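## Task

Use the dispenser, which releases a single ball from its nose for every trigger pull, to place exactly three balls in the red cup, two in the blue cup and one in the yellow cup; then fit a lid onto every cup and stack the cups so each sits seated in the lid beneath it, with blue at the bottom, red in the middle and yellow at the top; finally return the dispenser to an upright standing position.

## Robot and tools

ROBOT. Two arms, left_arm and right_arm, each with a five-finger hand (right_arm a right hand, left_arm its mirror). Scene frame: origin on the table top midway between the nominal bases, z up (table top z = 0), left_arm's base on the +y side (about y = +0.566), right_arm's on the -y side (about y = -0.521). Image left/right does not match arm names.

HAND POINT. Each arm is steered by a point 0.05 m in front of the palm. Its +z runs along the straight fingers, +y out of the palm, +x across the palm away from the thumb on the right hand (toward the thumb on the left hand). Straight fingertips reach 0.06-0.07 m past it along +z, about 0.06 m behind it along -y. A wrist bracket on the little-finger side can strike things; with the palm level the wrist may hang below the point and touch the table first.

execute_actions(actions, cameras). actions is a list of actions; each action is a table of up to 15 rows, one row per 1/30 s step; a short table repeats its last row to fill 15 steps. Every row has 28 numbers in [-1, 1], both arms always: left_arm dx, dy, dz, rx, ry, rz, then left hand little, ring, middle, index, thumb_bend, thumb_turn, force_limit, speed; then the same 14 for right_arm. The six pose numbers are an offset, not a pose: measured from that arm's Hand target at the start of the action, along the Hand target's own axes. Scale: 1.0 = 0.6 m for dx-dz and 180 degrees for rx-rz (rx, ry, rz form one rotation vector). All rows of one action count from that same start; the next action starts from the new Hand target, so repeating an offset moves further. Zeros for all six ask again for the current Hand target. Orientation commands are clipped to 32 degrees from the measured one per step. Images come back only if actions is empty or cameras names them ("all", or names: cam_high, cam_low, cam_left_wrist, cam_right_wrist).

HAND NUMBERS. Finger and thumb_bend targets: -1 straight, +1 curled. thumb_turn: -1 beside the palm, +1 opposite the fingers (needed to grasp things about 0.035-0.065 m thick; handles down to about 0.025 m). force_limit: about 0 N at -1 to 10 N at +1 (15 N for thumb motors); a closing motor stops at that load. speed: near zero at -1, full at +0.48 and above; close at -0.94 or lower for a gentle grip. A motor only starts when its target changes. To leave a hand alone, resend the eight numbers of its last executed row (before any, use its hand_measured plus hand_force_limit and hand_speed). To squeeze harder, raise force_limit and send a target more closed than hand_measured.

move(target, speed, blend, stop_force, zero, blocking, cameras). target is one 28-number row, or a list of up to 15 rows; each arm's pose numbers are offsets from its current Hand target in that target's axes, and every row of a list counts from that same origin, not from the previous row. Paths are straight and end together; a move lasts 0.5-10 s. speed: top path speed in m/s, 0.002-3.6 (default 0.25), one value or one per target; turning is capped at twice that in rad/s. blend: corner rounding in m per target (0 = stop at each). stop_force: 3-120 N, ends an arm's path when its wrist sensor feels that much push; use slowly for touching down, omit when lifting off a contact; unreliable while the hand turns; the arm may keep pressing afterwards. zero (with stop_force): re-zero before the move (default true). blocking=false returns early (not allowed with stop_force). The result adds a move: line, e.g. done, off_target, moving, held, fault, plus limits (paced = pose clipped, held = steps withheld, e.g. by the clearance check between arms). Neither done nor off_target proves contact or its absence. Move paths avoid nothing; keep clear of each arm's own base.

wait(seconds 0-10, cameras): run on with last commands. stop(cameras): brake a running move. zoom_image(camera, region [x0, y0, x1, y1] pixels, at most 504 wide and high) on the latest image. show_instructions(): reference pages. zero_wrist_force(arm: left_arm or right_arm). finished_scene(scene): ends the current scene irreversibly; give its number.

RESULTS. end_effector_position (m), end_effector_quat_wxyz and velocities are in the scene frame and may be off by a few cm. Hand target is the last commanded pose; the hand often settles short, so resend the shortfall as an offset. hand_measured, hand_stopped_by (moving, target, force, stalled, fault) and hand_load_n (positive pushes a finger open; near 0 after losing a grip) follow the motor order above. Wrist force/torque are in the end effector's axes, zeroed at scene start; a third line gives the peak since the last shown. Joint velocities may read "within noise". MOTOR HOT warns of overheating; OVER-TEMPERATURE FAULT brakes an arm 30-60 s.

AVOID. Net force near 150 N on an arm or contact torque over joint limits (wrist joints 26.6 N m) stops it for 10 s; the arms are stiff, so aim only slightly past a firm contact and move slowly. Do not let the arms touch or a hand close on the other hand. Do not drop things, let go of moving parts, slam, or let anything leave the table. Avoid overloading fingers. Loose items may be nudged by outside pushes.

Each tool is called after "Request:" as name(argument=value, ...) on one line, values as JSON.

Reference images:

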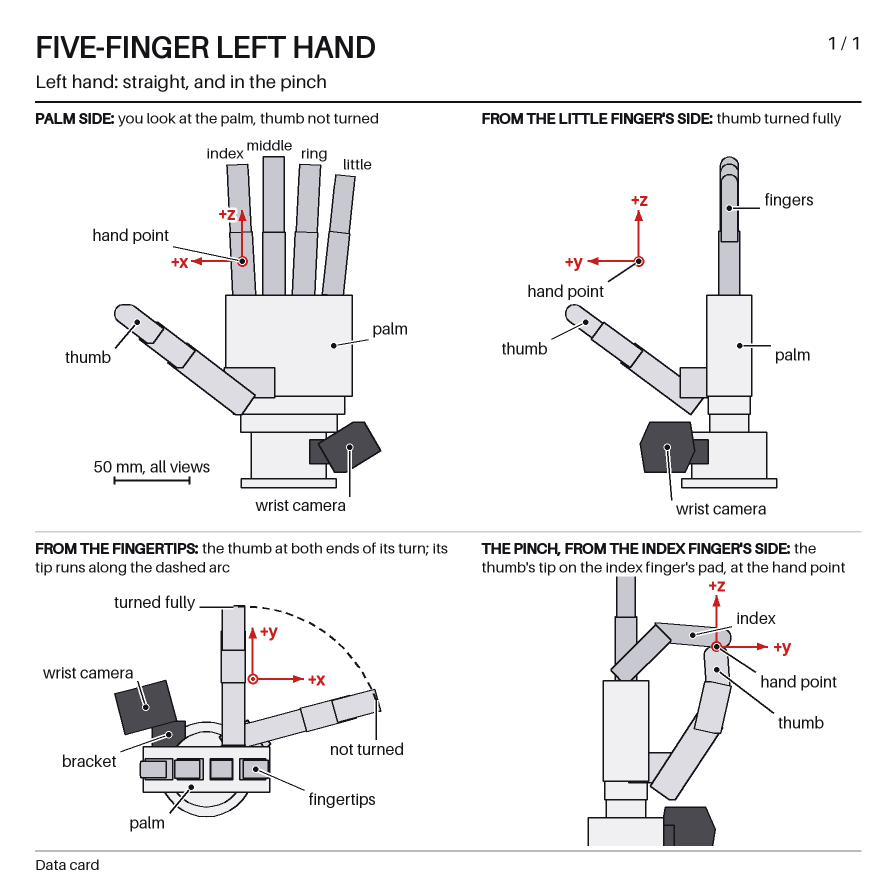

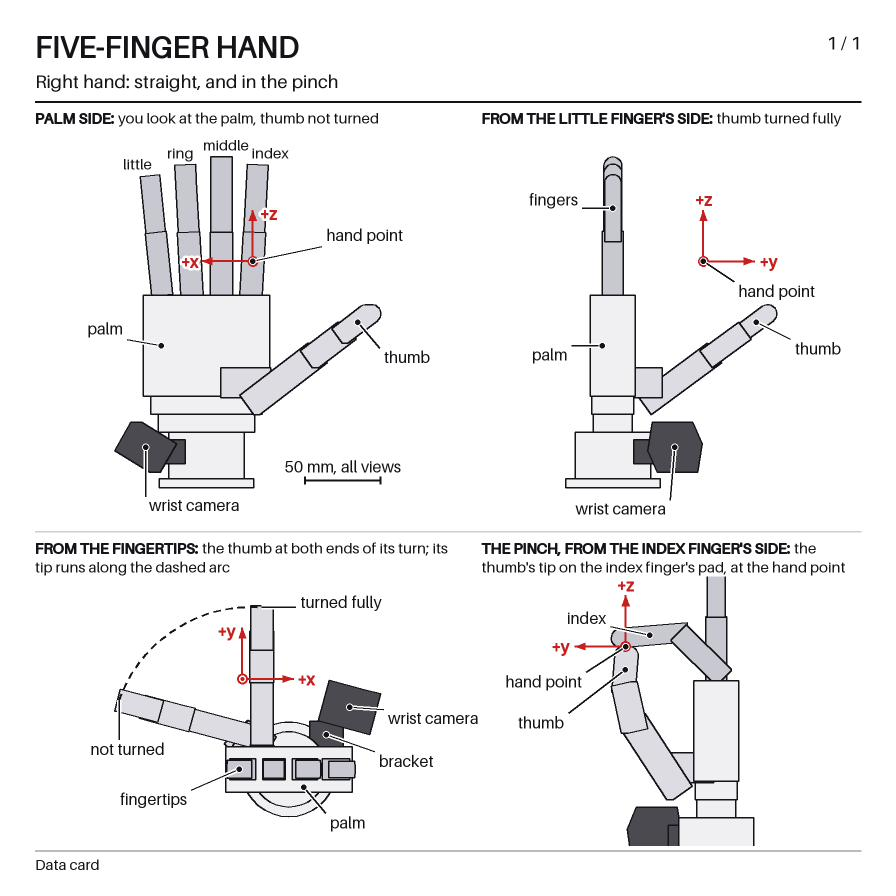

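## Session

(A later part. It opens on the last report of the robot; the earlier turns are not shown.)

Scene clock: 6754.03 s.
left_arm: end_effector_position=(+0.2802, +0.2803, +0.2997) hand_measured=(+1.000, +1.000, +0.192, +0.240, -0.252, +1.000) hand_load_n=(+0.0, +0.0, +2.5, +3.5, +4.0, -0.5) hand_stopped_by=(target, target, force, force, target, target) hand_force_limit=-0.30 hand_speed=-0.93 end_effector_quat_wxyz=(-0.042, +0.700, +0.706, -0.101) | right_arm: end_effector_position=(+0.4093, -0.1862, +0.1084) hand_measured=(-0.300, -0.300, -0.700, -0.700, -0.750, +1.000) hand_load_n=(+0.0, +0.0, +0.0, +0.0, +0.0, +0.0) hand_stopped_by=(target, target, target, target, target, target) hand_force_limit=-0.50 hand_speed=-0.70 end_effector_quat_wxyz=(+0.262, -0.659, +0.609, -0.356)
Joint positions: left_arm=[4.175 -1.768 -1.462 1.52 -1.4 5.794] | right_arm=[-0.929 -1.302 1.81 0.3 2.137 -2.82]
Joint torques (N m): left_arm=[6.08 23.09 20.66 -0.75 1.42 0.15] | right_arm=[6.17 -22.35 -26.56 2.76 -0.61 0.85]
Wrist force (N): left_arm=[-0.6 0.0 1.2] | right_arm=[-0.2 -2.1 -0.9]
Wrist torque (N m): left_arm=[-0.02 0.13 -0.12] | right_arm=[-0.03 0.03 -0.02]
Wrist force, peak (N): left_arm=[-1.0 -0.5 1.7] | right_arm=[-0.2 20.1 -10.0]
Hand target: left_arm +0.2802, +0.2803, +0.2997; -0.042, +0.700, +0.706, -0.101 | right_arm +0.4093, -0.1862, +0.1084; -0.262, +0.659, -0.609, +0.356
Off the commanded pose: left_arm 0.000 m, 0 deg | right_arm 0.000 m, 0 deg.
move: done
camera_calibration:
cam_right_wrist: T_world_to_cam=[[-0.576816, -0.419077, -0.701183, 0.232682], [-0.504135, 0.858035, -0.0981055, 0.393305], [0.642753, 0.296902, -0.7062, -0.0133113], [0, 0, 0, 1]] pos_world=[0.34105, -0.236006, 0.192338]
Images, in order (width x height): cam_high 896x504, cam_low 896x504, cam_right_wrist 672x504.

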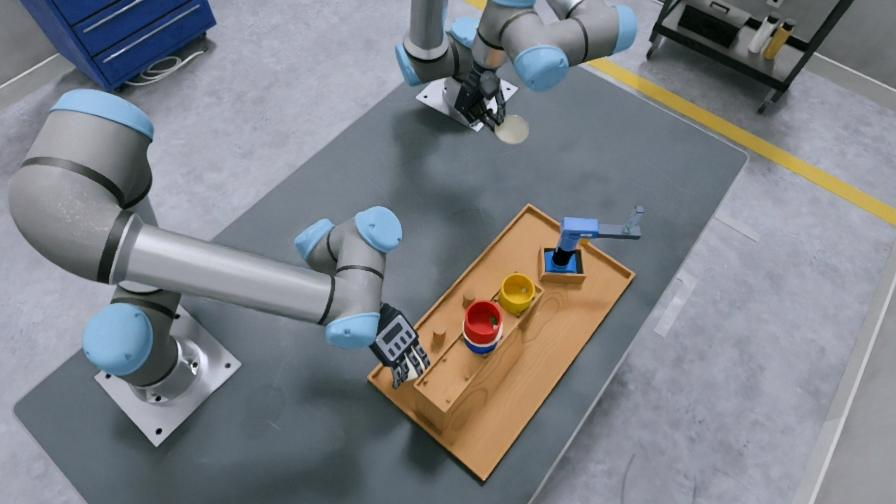

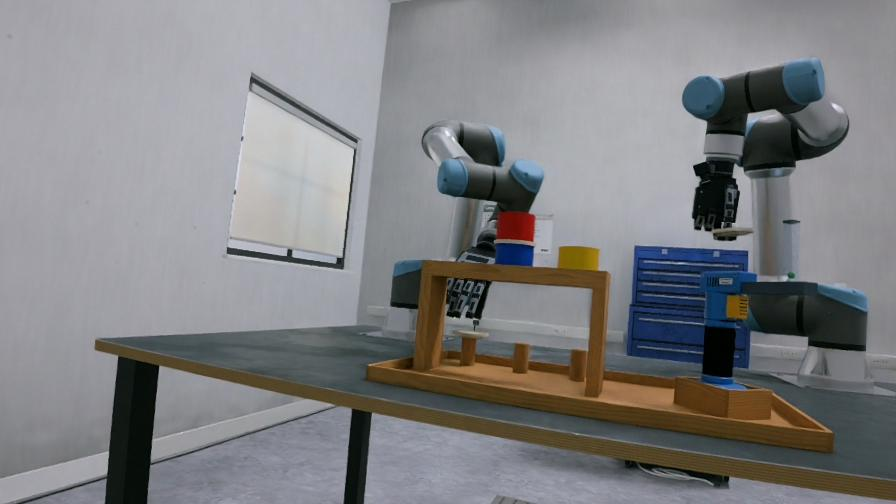

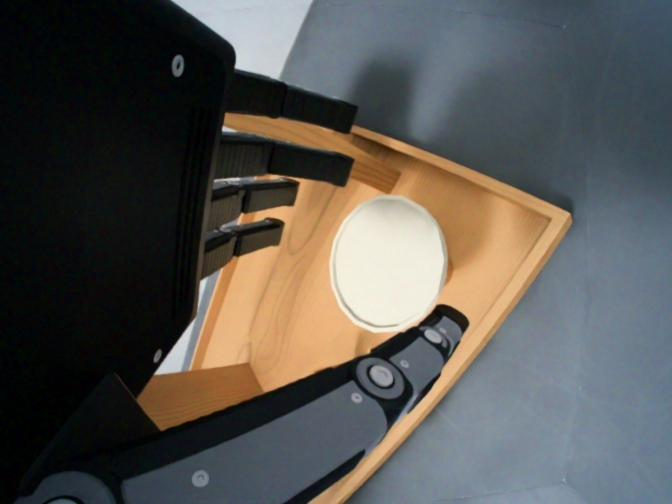

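Request:
move(target=[[0,0,0,0,0,0,1,1,0.35,0.35,-0.25,1,-0.3,-0.93,0,0,0,0,0,0,1,1,-0.7,-0.7,-0.75,1,-0.5,-0.3],[0,0,0,0,0,0,1,1,0.35,0.35,-0.25,1,-0.3,-0.93,-0.0076,0.0395,0.031,0,0,0,1,1,-0.7,-0.7,-0.75,1,-0.5,-0.3]], speed=0.04, cameras=["cam_right_wrist","cam_low","cam_high"])

Request:
zoom_image(camera="cam_low", region=[430, 290, 530, 380])

Request:
zoom_image(camera="cam_right_wrist", region=[200, 100, 500, 350])

Request:
zoom_image(camera="cam_high", region=[450, 305, 520, 360])

Scene clock: 6779.77 s.
left_arm: end_effector_position=(+0.2802, +0.2803, +0.2997) hand_measured=(+1.000, +1.000, +0.192, +0.240, -0.252, +1.000) hand_load_n=(+0.0, +0.0, +2.0, +3.5, +4.5, -0.5) hand_stopped_by=(target, target, force, force, target, target) hand_force_limit=-0.30 hand_speed=-0.93 end_effector_quat_wxyz=(-0.042, +0.700, +0.706, -0.101) | right_arm: end_effector_position=(+0.4093, -0.1862, +0.0781) hand_measured=(+1.000, +1.000, -0.700, -0.700, -0.750, +1.000) hand_load_n=(+0.0, +0.0, +0.0, +0.0, +0.0, +0.0) hand_stopped_by=(target, target, target, target, target, target) hand_force_limit=-0.50 hand_speed=-0.30 end_effector_quat_wxyz=(+0.262, -0.659, +0.609, -0.356)
Joint positions: left_arm=[4.175 -1.768 -1.462 1.52 -1.4 5.794] | right_arm=[-0.929 -1.263 1.848 0.223 2.137 -2.82]
Joint torques (N m): left_arm=[5.95 22.79 20.18 -0.77 1.55 0.13] | right_arm=[3.17 -23.21 -8.11 -1.19 -0.4 -0.9]
Wrist force (N): left_arm=[-0.4 -0.2 1.3] | right_arm=[-0.2 -2.0 -1.0]
Wrist torque (N m): left_arm=[-0.05 0.10 -0.10] | right_arm=[0.02 0.01 0.01]
Wrist force, peak (N): left_arm=[-0.8 0.0 2.1] | right_arm=[-0.2 -2.5 -1.0]
Hand target: left_arm +0.2802, +0.2803, +0.2997; -0.042, +0.700, +0.706, -0.101 | right_arm +0.4093, -0.1862, +0.0779; -0.262, +0.659, -0.609, +0.356
Off the commanded pose: left_arm 0.000 m, 0 deg | right_arm 0.000 m, 0 deg.
move: done
camera_calibration:
cam_right_wrist: T_world_to_cam=[[-0.576826, -0.419083, -0.701172, 0.211437], [-0.504222, 0.857994, -0.09801, 0.390338], [0.642676, 0.297012, -0.706224, -0.0346528], [0, 0, 0, 1]] pos_world=[0.34105, -0.236006, 0.162038]
Images, in order (width x height): cam_high 896x504, cam_low 896x504, cam_right_wrist 672x504.

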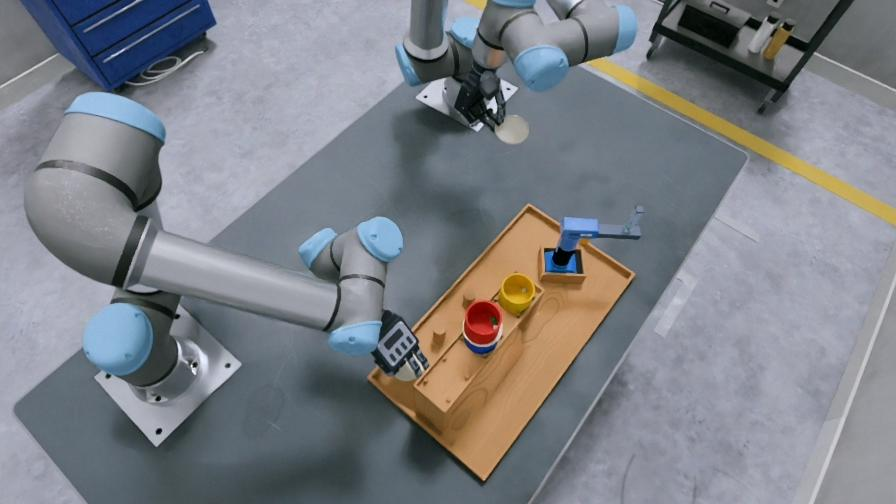

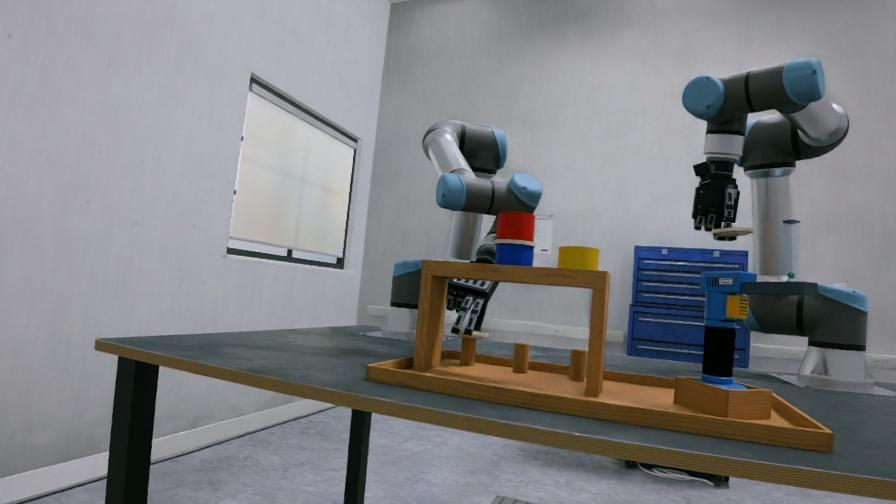

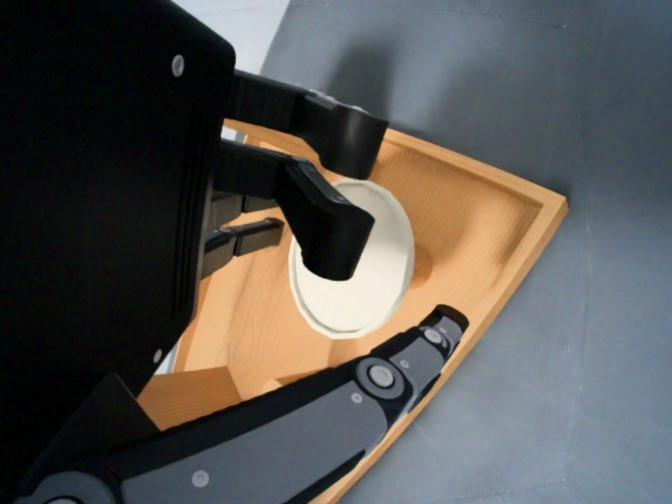

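Scaled by 5.040 from the camera's 896x504 image, which has a finer 1280x720 frame.

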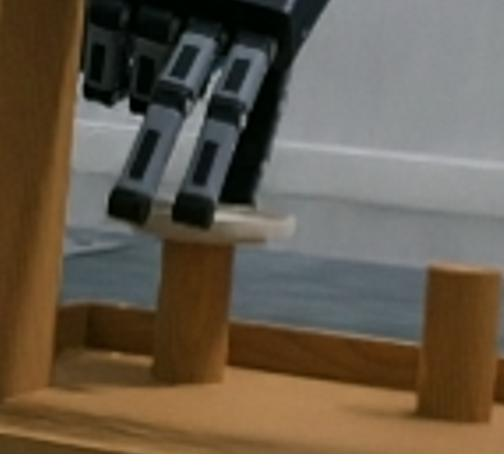

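Scaled by 1.680 from the camera's 672x504 image, which has a finer 960x720 frame.

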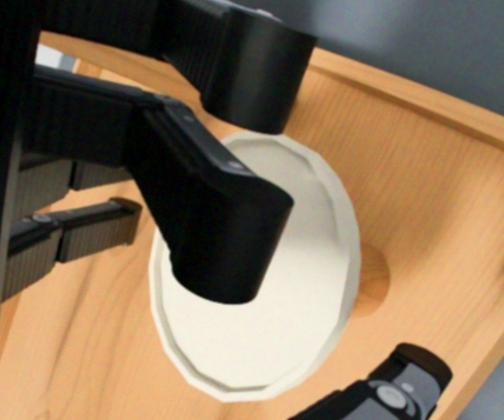

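Scaled by 7.200 from the camera's 896x504 image, which has a finer 1280x720 frame.

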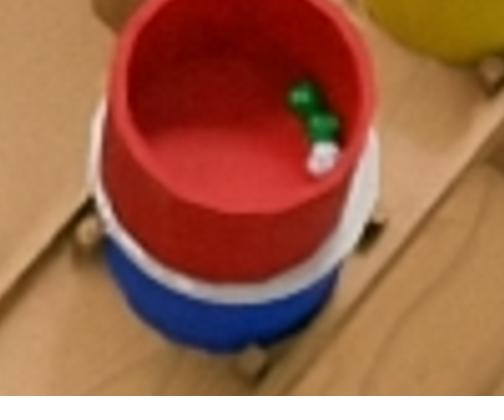

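Request:
zoom_image(camera="cam_low", region=[485, 200, 545, 270])

Request:
zoom_image(camera="cam_high", region=[455, 290, 515, 360])

Scaled by 7.200 from the camera's 896x504 image, which has a finer 1280x720 frame.

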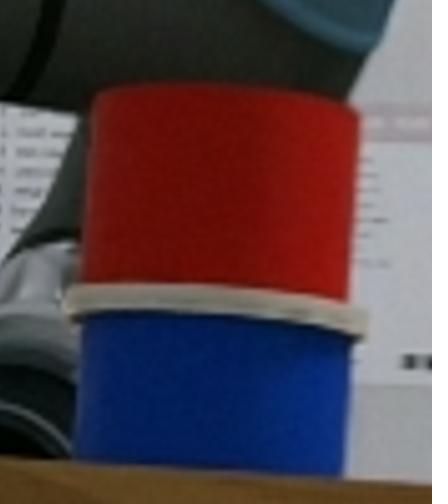

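Scaled by 7.200 from the camera's 896x504 image, which has a finer 1280x720 frame.

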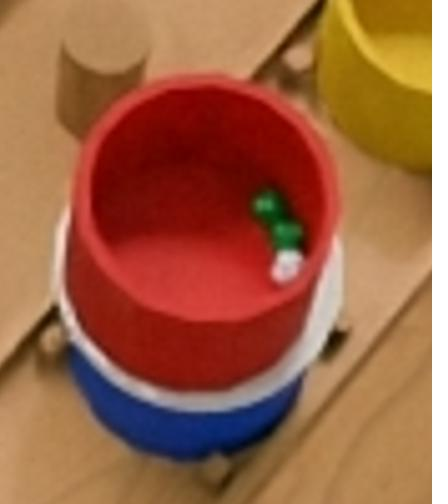

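Request:
move(target=[0,0,0,0,0,0,1,1,0.35,0.35,-0.25,1,-0.3,-0.93,0.0033,0.0004,0.0003,0,0,0,1,1,-0.7,-0.7,-0.75,1,-0.5,-0.3], speed=0.02)

Request:
execute_actions(actions=[[[0,0,0,0,0,0,1,1,0.35,0.35,-0.25,1,-0.3,-0.93,0,0,0,0,0,0,1,1,-0.4,-0.4,-0.5,1,-0.4,-0.9]]])

Request:
wait(seconds=3, cameras=["cam_right_wrist","cam_low"])

Request:
zoom_image(camera="cam_low", region=[430, 290, 530, 380])

Scene clock: 6856.67 s.
left_arm: end_effector_position=(+0.2802, +0.2803, +0.2997) hand_measured=(+1.000, +1.000, +0.192, +0.240, -0.252, +1.000) hand_load_n=(+0.0, +0.0, +2.5, +4.0, +4.5, +0.0) hand_stopped_by=(target, target, force, force, target, target) hand_force_limit=-0.30 hand_speed=-0.93 end_effector_quat_wxyz=(-0.042, +0.700, +0.706, -0.101) | right_arm: end_effector_position=(+0.4093, -0.1881, +0.0779) hand_measured=(+1.000, +1.000, -0.700, -0.700, -0.750, +1.000) hand_load_n=(+0.0, +0.0, +0.0, +0.0, +0.0, +0.0) hand_stopped_by=(target, target, target, target, target, target) hand_force_limit=-0.50 hand_speed=-0.30 end_effector_quat_wxyz=(+0.262, -0.659, +0.609, -0.356)
Joint positions: left_arm=[4.175 -1.768 -1.462 1.52 -1.4 5.794] | right_arm=[-0.933 -1.267 1.853 0.22 2.134 -2.824]
Joint torques (N m): left_arm=[5.42 22.13 21.27 -0.73 1.56 -0.3] | right_arm=[-6.72 -38.94 -9.08 -1.1 -2.01 -0.93]
Wrist force (N): left_arm=[-0.6 0.1 1.8] | right_arm=[-0.2 -2.3 -0.9]
Wrist torque (N m): left_arm=[-0.04 0.15 -0.12] | right_arm=[-0.03 0.01 0.01]
Wrist force, peak (N): left_arm=[-0.9 -0.3 2.0] | right_arm=[-0.3 -2.4 -1.2]
Hand target: left_arm +0.2802, +0.2803, +0.2997; -0.042, +0.700, +0.706, -0.101 | right_arm +0.4093, -0.1882, +0.0779; -0.262, +0.659, -0.609, +0.356
Off the commanded pose: left_arm 0.000 m, 0 deg | right_arm 0.000 m, 0 deg.
move: done

Scene clock: 6857.83 s.
left_arm: end_effector_position=(+0.2802, +0.2803, +0.2997) hand_measured=(+1.000, +1.000, +0.192, +0.240, -0.252, +1.000) hand_load_n=(+0.0, +0.0, +2.0, +3.5, +4.5, -0.5) hand_stopped_by=(target, target, force, force, target, target) hand_force_limit=-0.30 hand_speed=-0.93 end_effector_quat_wxyz=(-0.042, +0.700, +0.706, -0.101) | right_arm: end_effector_position=(+0.4093, -0.1882, +0.0780) hand_measured=(+1.000, +1.000, -0.450, -0.460, -0.624, +1.000) hand_load_n=(+0.0, +0.5, +3.5, +2.5, +5.5, +0.0) hand_stopped_by=(target, target, force, force, force, target) hand_force_limit=-0.40 hand_speed=-0.90 end_effector_quat_wxyz=(+0.262, -0.659, +0.609, -0.356)
Joint positions: left_arm=[4.175 -1.768 -1.462 1.52 -1.4 5.794] | right_arm=[-0.934 -1.267 1.853 0.22 2.134 -2.824]
Joint torques (N m): left_arm=[5.74 21.68 21.06 -0.67 1.53 -0.3] | right_arm=[-5.7 -37.91 -7.84 -0.5 -1.91 -1.14]
Wrist force (N): left_arm=[-0.6 -0.2 1.8] | right_arm=[0.1 -4.6 -1.4]
Wrist torque (N m): left_arm=[-0.08 0.15 -0.12] | right_arm=[-0.01 0.02 -0.02]
Wrist force, peak (N): left_arm=[-0.6 -0.5 2.0] | right_arm=[0.5 -5.0 -1.7]
Hand target: left_arm +0.2802, +0.2803, +0.2997; -0.042, +0.700, +0.706, -0.101 | right_arm +0.4093, -0.1882, +0.0779; -0.262, +0.659, -0.609, +0.356
Off the commanded pose: left_arm 0.000 m, 0 deg | right_arm 0.000 m, 0 deg.
Step readings (end_effector_position of left_arm | right_arm):
0: (+0.2802, +0.2803, +0.2997) | (+0.4093, -0.1881, +0.0779)
1: (+0.2802, +0.2803, +0.2997) | (+0.4093, -0.1881, +0.0779)
2: (+0.2802, +0.2803, +0.2997) | (+0.4093, -0.1881, +0.0779)
4: (+0.2802, +0.2803, +0.2997) | (+0.4093, -0.1881, +0.0779)
8: (+0.2802, +0.2803, +0.2997) | (+0.4093, -0.1882, +0.0779)
15: (+0.2802, +0.2803, +0.2997) | (+0.4093, -0.1882, +0.0779)

Scene clock: 6860.83 s.
left_arm: end_effector_position=(+0.2802, +0.2803, +0.2997) hand_measured=(+1.000, +1.000, +0.192, +0.240, -0.252, +1.000) hand_load_n=(+0.0, +0.0, +2.0, +3.5, +4.5, -0.5) hand_stopped_by=(target, target, force, force, target, target) hand_force_limit=-0.30 hand_speed=-0.93 end_effector_quat_wxyz=(-0.042, +0.700, +0.706, -0.101) | right_arm: end_effector_position=(+0.4093, -0.1882, +0.0779) hand_measured=(+1.000, +1.000, -0.450, -0.460, -0.624, +1.000) hand_load_n=(+0.0, +0.0, +3.5, +2.5, +6.0, +0.0) hand_stopped_by=(target, target, force, force, force, target) hand_force_limit=-0.40 hand_speed=-0.90 end_effector_quat_wxyz=(+0.262, -0.659, +0.609, -0.356)
Joint positions: left_arm=[4.175 -1.768 -1.462 1.52 -1.4 5.794] | right_arm=[-0.934 -1.267 1.853 0.22 2.134 -2.824]
Joint torques (N m): left_arm=[5.09 22.23 20.63 -0.74 1.58 -0.31] | right_arm=[-2.99 -23.62 -8.93 3.32 -2.04 -0.87]
Wrist force (N): left_arm=[-0.7 -0.2 1.6] | right_arm=[0.4 -4.9 -2.1]
Wrist torque (N m): left_arm=[-0.07 0.15 -0.13] | right_arm=[0.00 0.03 -0.03]
Wrist force, peak (N): left_arm=[-0.6 -0.3 1.9] | right_arm=[0.3 -5.1 -2.0]
Hand target: left_arm +0.2802, +0.2803, +0.2997; -0.042, +0.700, +0.706, -0.101 | right_arm +0.4093, -0.1882, +0.0779; -0.262, +0.659, -0.609, +0.356
Off the commanded pose: left_arm 0.000 m, 0 deg | right_arm 0.000 m, 0 deg.
wait: 3.00 s; at rest by 0.17 s
camera_calibration:
cam_right_wrist: T_world_to_cam=[[-0.576826, -0.419083, -0.701172, 0.210458], [-0.504222, 0.857994, -0.09801, 0.392034], [0.642676, 0.297012, -0.706224, -0.0342001], [0, 0, 0, 1]] pos_world=[0.34105, -0.238006, 0.161838]
Images, in order (width x height): cam_low 896x504, cam_right_wrist 672x504.

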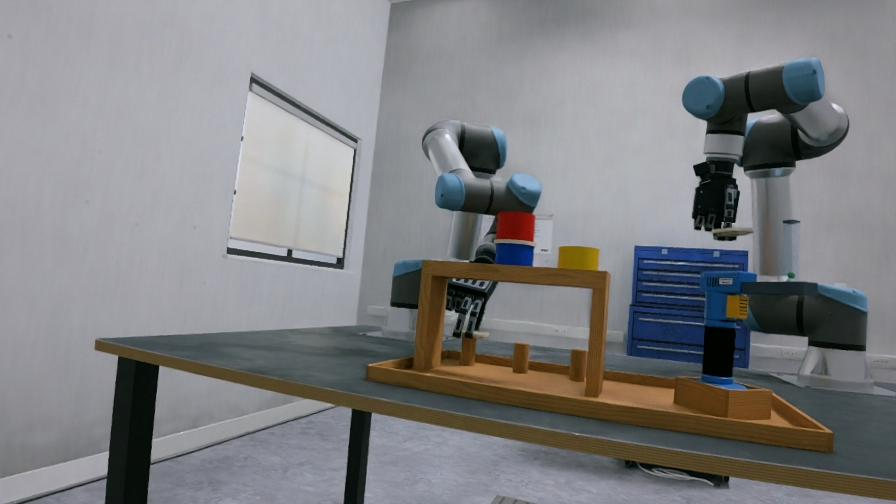

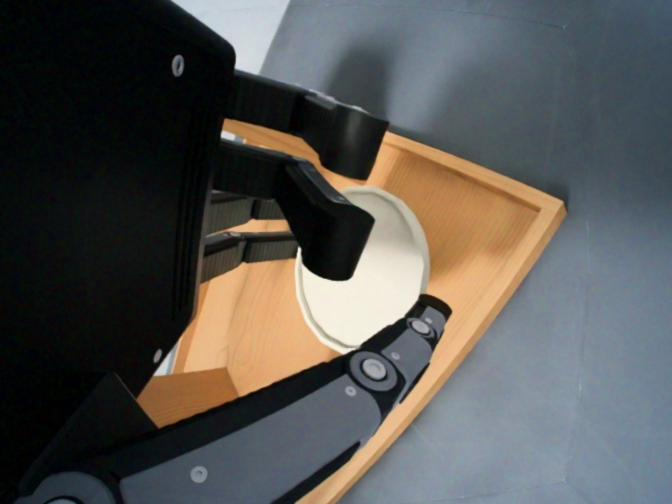

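Scaled by 5.040 from the camera's 896x504 image, which has a finer 1280x720 frame.

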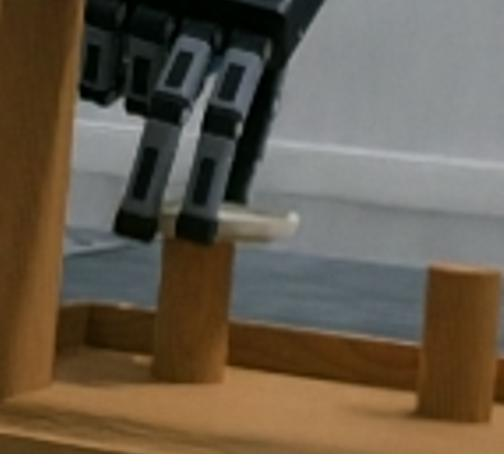

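Request:
move(target=[0,0,0,0,0,0,1,1,0.35,0.35,-0.25,1,-0.3,-0.93,0.005,-0.0259,-0.0203,0,0,0,1,1,-0.4,-0.4,-0.5,1,-0.4,-0.9], speed=0.03, cameras=["cam_right_wrist","cam_low","cam_high"])

Request:
zoom_image(camera="cam_low", region=[430, 290, 530, 380])

Request:
zoom_image(camera="cam_high", region=[370, 310, 450, 390])

Scene clock: 6884.87 s.
left_arm: end_effector_position=(+0.2802, +0.2803, +0.2997) hand_measured=(+1.000, +1.000, +0.192, +0.240, -0.252, +1.000) hand_load_n=(+0.0, +0.0, +2.0, +4.0, +4.0, -0.5) hand_stopped_by=(target, target, force, force, target, target) hand_force_limit=-0.30 hand_speed=-0.93 end_effector_quat_wxyz=(-0.042, +0.700, +0.706, -0.101) | right_arm: end_effector_position=(+0.4093, -0.1882, +0.0978) hand_measured=(+1.000, +1.000, -0.450, -0.460, -0.624, +1.000) hand_load_n=(+0.0, +0.0, +3.0, +2.0, +6.0, +0.5) hand_stopped_by=(target, target, force, force, force, target) hand_force_limit=-0.40 hand_speed=-0.90 end_effector_quat_wxyz=(+0.262, -0.659, +0.609, -0.356)
Joint positions: left_arm=[4.175 -1.768 -1.462 1.52 -1.4 5.794] | right_arm=[-0.934 -1.293 1.829 0.27 2.134 -2.824]
Joint torques (N m): left_arm=[4.37 21.8 21.07 -0.81 1.52 -0.24] | right_arm=[-5.74 -37.9 -29.65 3.13 -1.74 0.39]
Wrist force (N): left_arm=[-0.6 -0.1 1.7] | right_arm=[-0.1 -1.8 -0.9]
Wrist torque (N m): left_arm=[-0.06 0.14 -0.11] | right_arm=[0.01 0.01 0.00]
Wrist force, peak (N): left_arm=[-0.6 -0.3 2.0] | right_arm=[0.2 -5.2 -2.0]
Hand target: left_arm +0.2802, +0.2803, +0.2997; -0.042, +0.700, +0.706, -0.101 | right_arm +0.4093, -0.1882, +0.0979; -0.262, +0.659, -0.609, +0.356
Off the commanded pose: left_arm 0.000 m, 0 deg | right_arm 0.000 m, 0 deg.
move: done
camera_calibration:
cam_right_wrist: T_world_to_cam=[[-0.576797, -0.419132, -0.701166, 0.224389], [-0.504255, 0.85797, -0.0980505, 0.393998], [0.642675, 0.297011, -0.706224, -0.0201463], [0, 0, 0, 1]] pos_world=[0.34105, -0.238006, 0.181738]
Images, in order (width x height): cam_high 896x504, cam_low 896x504, cam_right_wrist 672x504.

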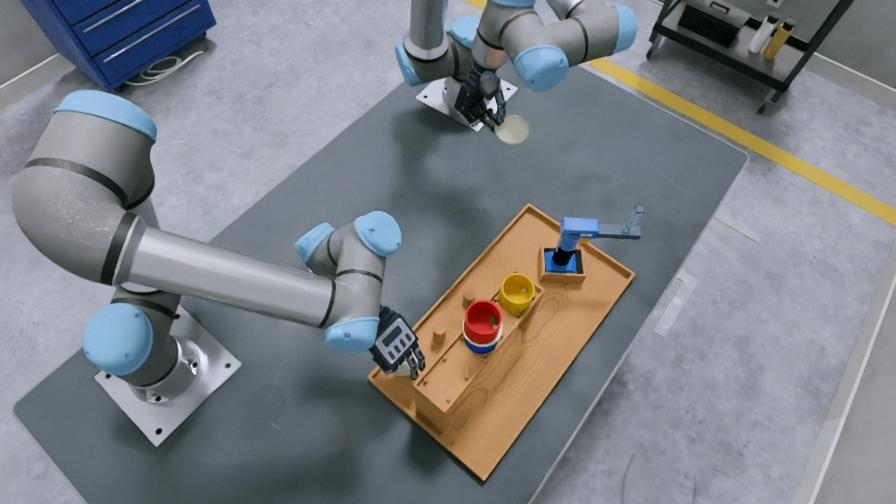

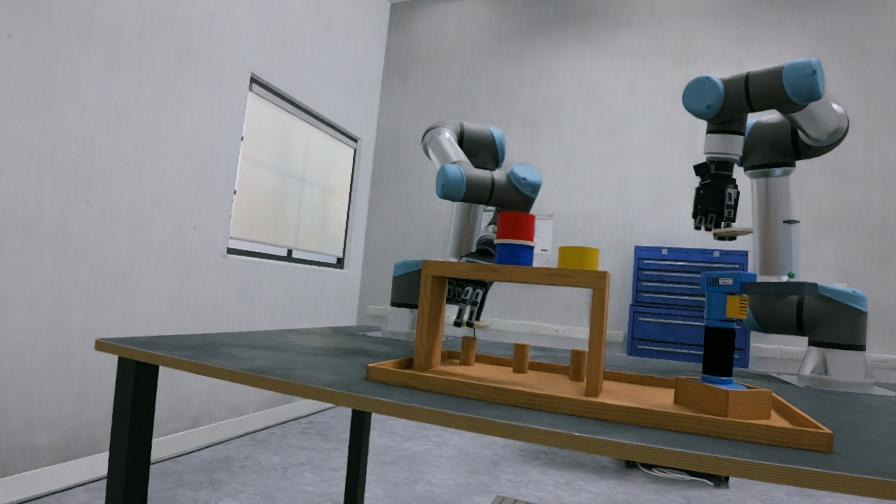

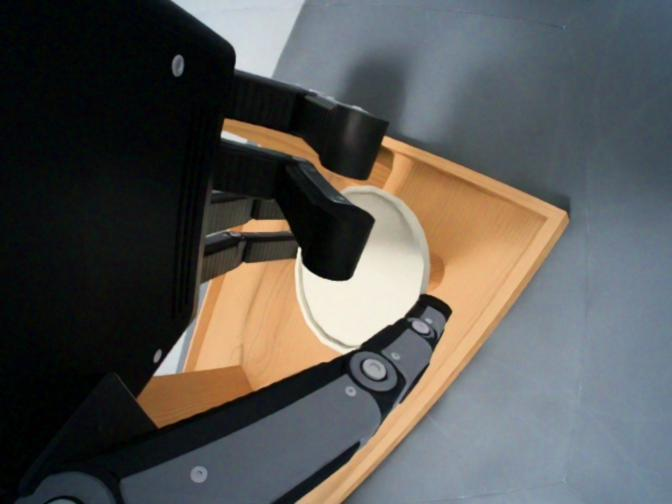

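Scaled by 5.040 from the camera's 896x504 image, which has a finer 1280x720 frame.

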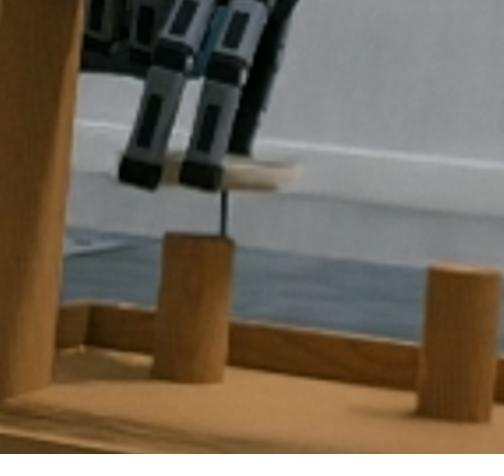

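Scaled by 6.300 from the camera's 896x504 image, which has a finer 1280x720 frame.

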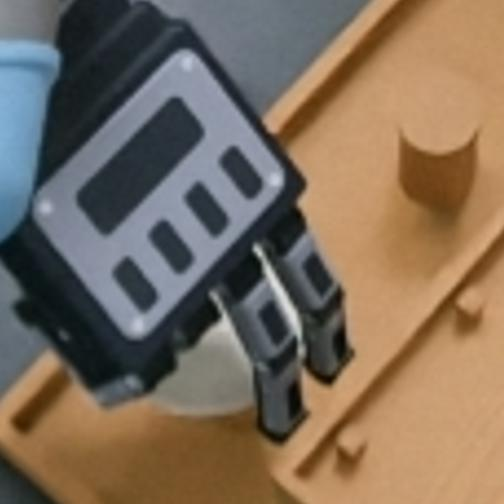

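Request:
move(target=[[0,0,0,0,0,0,1,1,0.35,0.35,-0.25,1,-0.3,-0.93,0.0128,-0.0116,-0.1241,0,0,0,1,1,-0.4,-0.4,-0.5,1,-0.4,-0.9],[0,0,0,0,0,0,1,1,0.35,0.35,-0.25,1,-0.3,-0.93,-0.0115,-0.3322,-0.3224,0,0,0,1,1,-0.4,-0.4,-0.5,1,-0.4,-0.9],[0,0,0,0,0,0,1,1,0.35,0.35,-0.25,1,-0.3,-0.93,-0.112,-0.4356,-0.1199,0,0,0,1,1,-0.4,-0.4,-0.5,1,-0.4,-0.9]], speed=0.12, blend=[0.02,0.03,0], cameras=["cam_right_wrist","cam_low","cam_high"])

Request:
zoom_image(camera="cam_high", region=[440, 270, 540, 370])

Request:
zoom_image(camera="cam_low", region=[470, 160, 570, 280])

Scene clock: 6927.67 s.
left_arm: end_effector_position=(+0.2802, +0.2803, +0.2997) hand_measured=(+1.000, +1.000, +0.192, +0.240, -0.252, +1.000) hand_load_n=(+0.0, +0.0, +2.5, +3.5, +4.5, -0.5) hand_stopped_by=(target, target, force, force, target, target) hand_force_limit=-0.30 hand_speed=-0.93 end_effector_quat_wxyz=(-0.042, +0.700, +0.706, -0.101) | right_arm: end_effector_position=(+0.5134, -0.0838, +0.3351) hand_measured=(+1.000, +1.000, -0.450, -0.460, -0.624, +1.000) hand_load_n=(+0.0, +0.0, +3.0, +2.0, +6.5, +0.0) hand_stopped_by=(target, target, force, force, force, target) hand_force_limit=-0.40 hand_speed=-0.90 end_effector_quat_wxyz=(+0.262, -0.659, +0.609, -0.356)
Joint positions: left_arm=[4.175 -1.768 -1.462 1.52 -1.4 5.794] | right_arm=[-0.89 -1.016 0.803 1.04 2.164 -2.786]
Joint torques (N m): left_arm=[4.74 20.68 21.05 -0.67 1.46 -0.3] | right_arm=[-6.25 -35.4 -31.87 3.29 -1.86 -1]
Wrist force (N): left_arm=[-0.5 -0.3 1.6] | right_arm=[0.1 -2.1 -0.8]
Wrist torque (N m): left_arm=[-0.08 0.12 -0.11] | right_arm=[0.00 -0.05 0.00]
Wrist force, peak (N): left_arm=[-0.7 -0.4 2.3] | right_arm=[-0.1 -2.2 -1.2]
Hand target: left_arm +0.2802, +0.2803, +0.2997; -0.042, +0.700, +0.706, -0.101 | right_arm +0.5135, -0.0838, +0.3351; -0.262, +0.659, -0.609, +0.356
Off the commanded pose: left_arm 0.000 m, 0 deg | right_arm 0.000 m, 0 deg.
move: done
camera_calibration:
cam_right_wrist: T_world_to_cam=[[-0.576743, -0.419045, -0.701262, 0.494605], [-0.504184, 0.858012, -0.0980531, 0.380161], [0.64278, 0.297014, -0.706128, 0.0494441], [0, 0, 0, 1]] pos_world=[0.445149, -0.133606, 0.419038]
Images, in order (width x height): cam_high 896x504, cam_low 896x504, cam_right_wrist 672x504.

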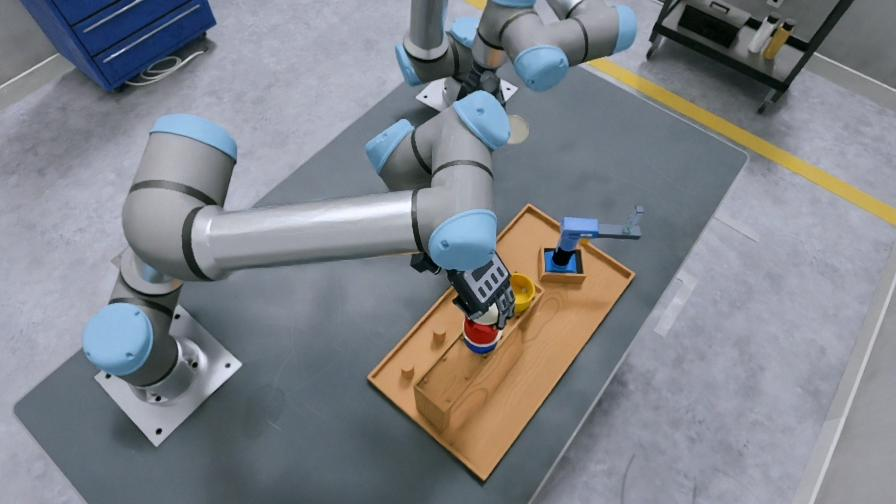

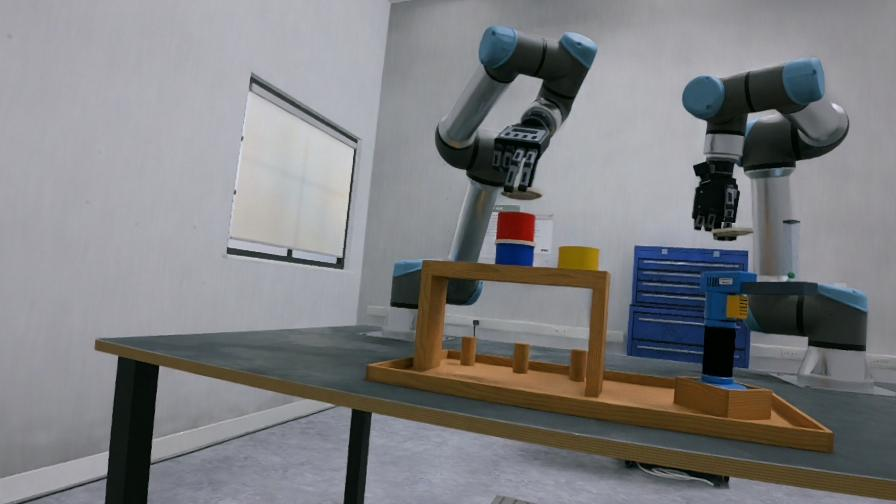

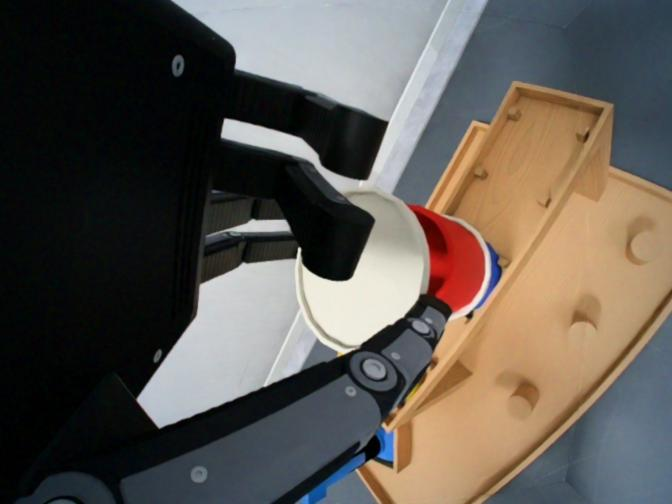

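Scaled by 5.040 from the camera's 896x504 image, which has a finer 1280x720 frame.

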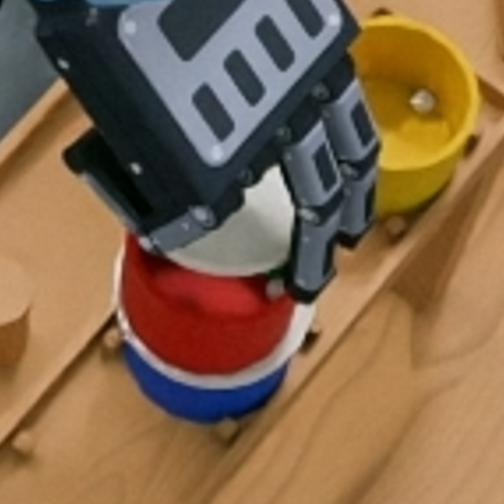

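Scaled by 4.200 from the camera's 896x504 image, which has a finer 1280x720 frame.

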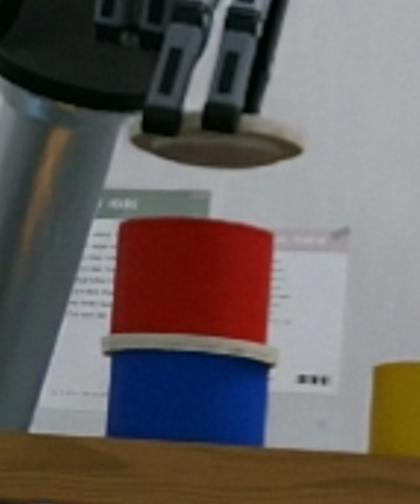

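Request:
move(target=[0,0,0,0,0,0,1,1,0.35,0.35,-0.25,1,-0.3,-0.93,0.0052,0.0265,0.0276,0,0,0,1,1,-0.4,-0.4,-0.5,1,-0.4,-0.9], speed=0.03, cameras=["cam_right_wrist","cam_low","cam_high"])

Request:
zoom_image(camera="cam_high", region=[450, 285, 520, 355])

Request:
zoom_image(camera="cam_low", region=[480, 180, 560, 270])

Scene clock: 6959.57 s.
left_arm: end_effector_position=(+0.2802, +0.2803, +0.2997) hand_measured=(+1.000, +1.000, +0.192, +0.240, -0.252, +1.000) hand_load_n=(+0.0, +0.0, +2.0, +3.5, +4.5, +0.0) hand_stopped_by=(target, target, force, force, target, target) hand_force_limit=-0.30 hand_speed=-0.93 end_effector_quat_wxyz=(-0.042, +0.700, +0.706, -0.101) | right_arm: end_effector_position=(+0.5167, -0.0902, +0.3132) hand_measured=(+1.000, +1.000, -0.450, -0.460, -0.624, +1.000) hand_load_n=(+0.0, +0.0, +3.5, +2.0, +6.0, +0.5) hand_stopped_by=(target, target, force, force, force, target) hand_force_limit=-0.40 hand_speed=-0.90 end_effector_quat_wxyz=(+0.262, -0.659, +0.609, -0.356)
Joint positions: left_arm=[4.175 -1.768 -1.462 1.52 -1.4 5.794] | right_arm=[-0.903 -1.039 0.894 0.965 2.155 -2.797]
Joint torques (N m): left_arm=[3.51 20.62 20.42 -0.82 1.6 -0.48] | right_arm=[-5.5 -51.38 -12.79 -1.14 -1.8 -1.02]
Wrist force (N): left_arm=[-0.7 -0.4 1.5] | right_arm=[0.1 -2.2 -0.5]
Wrist torque (N m): left_arm=[-0.08 0.16 -0.12] | right_arm=[0.00 -0.05 0.03]
Wrist force, peak (N): left_arm=[-1.0 -0.5 2.0] | right_arm=[0.3 -2.6 -0.8]
Hand target: left_arm +0.2802, +0.2803, +0.2997; -0.042, +0.700, +0.706, -0.101 | right_arm +0.5167, -0.0902, +0.3131; -0.262, +0.659, -0.609, +0.356
Off the commanded pose: left_arm 0.000 m, 0 deg | right_arm 0.000 m, 0 deg.
move: done
camera_calibration:
cam_right_wrist: T_world_to_cam=[[-0.576853, -0.419094, -0.701142, 0.478464], [-0.504167, 0.85802, -0.0980702, 0.385168], [0.642695, 0.29692, -0.706245, 0.0338307], [0, 0, 0, 1]] pos_world=[0.44845, -0.140006, 0.397138]
Images, in order (width x height): cam_high 896x504, cam_low 896x504, cam_right_wrist 672x504.

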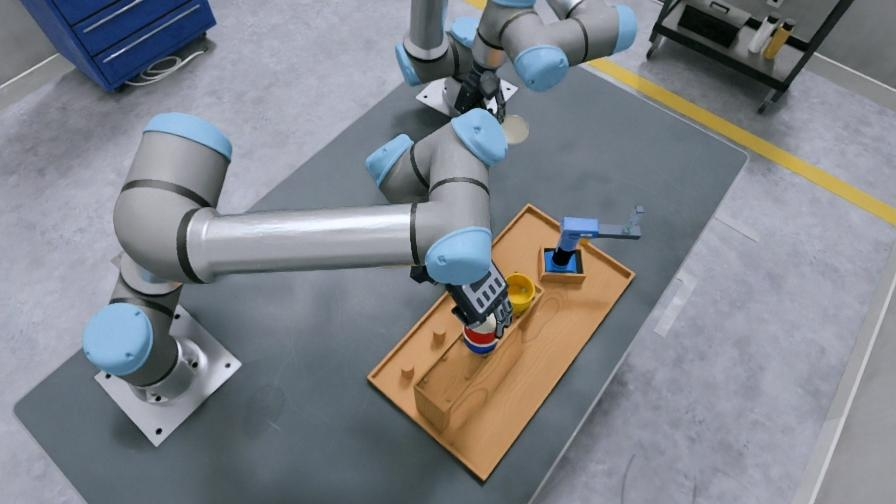

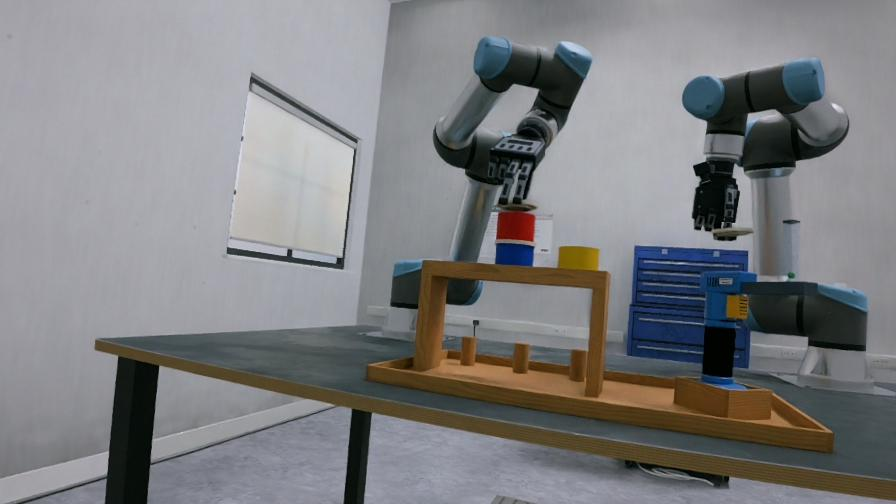

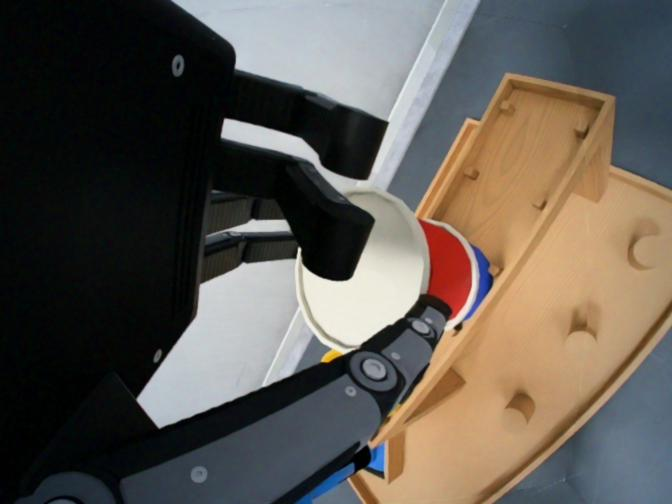

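Scaled by 7.200 from the camera's 896x504 image, which has a finer 1280x720 frame.

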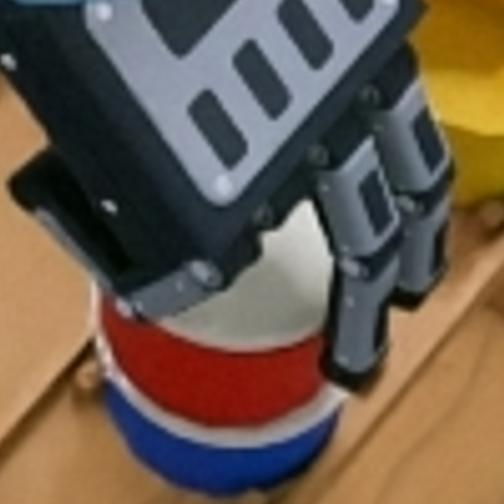

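Scaled by 5.600 from the camera's 896x504 image, which has a finer 1280x720 frame.

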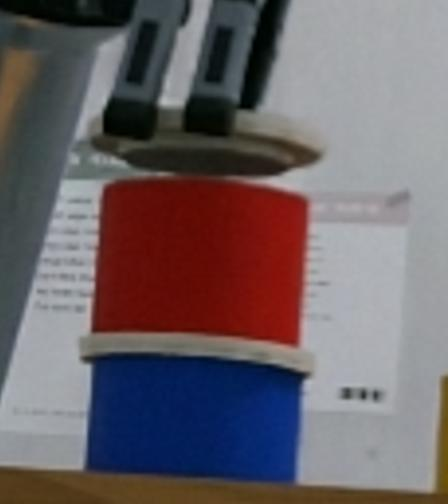

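Request:
zoom_image(camera="cam_high", region=[460, 315, 505, 355])

Scaled by 11.200 from the camera's 896x504 image, which has a finer 1280x720 frame.

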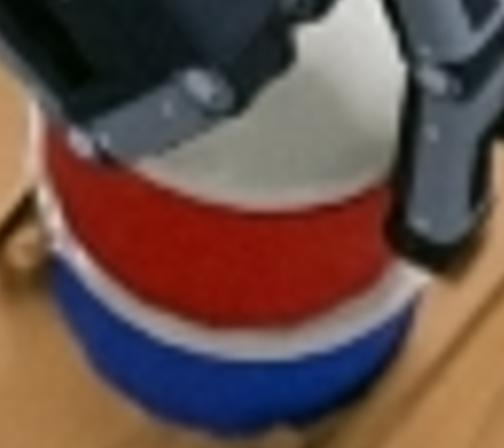

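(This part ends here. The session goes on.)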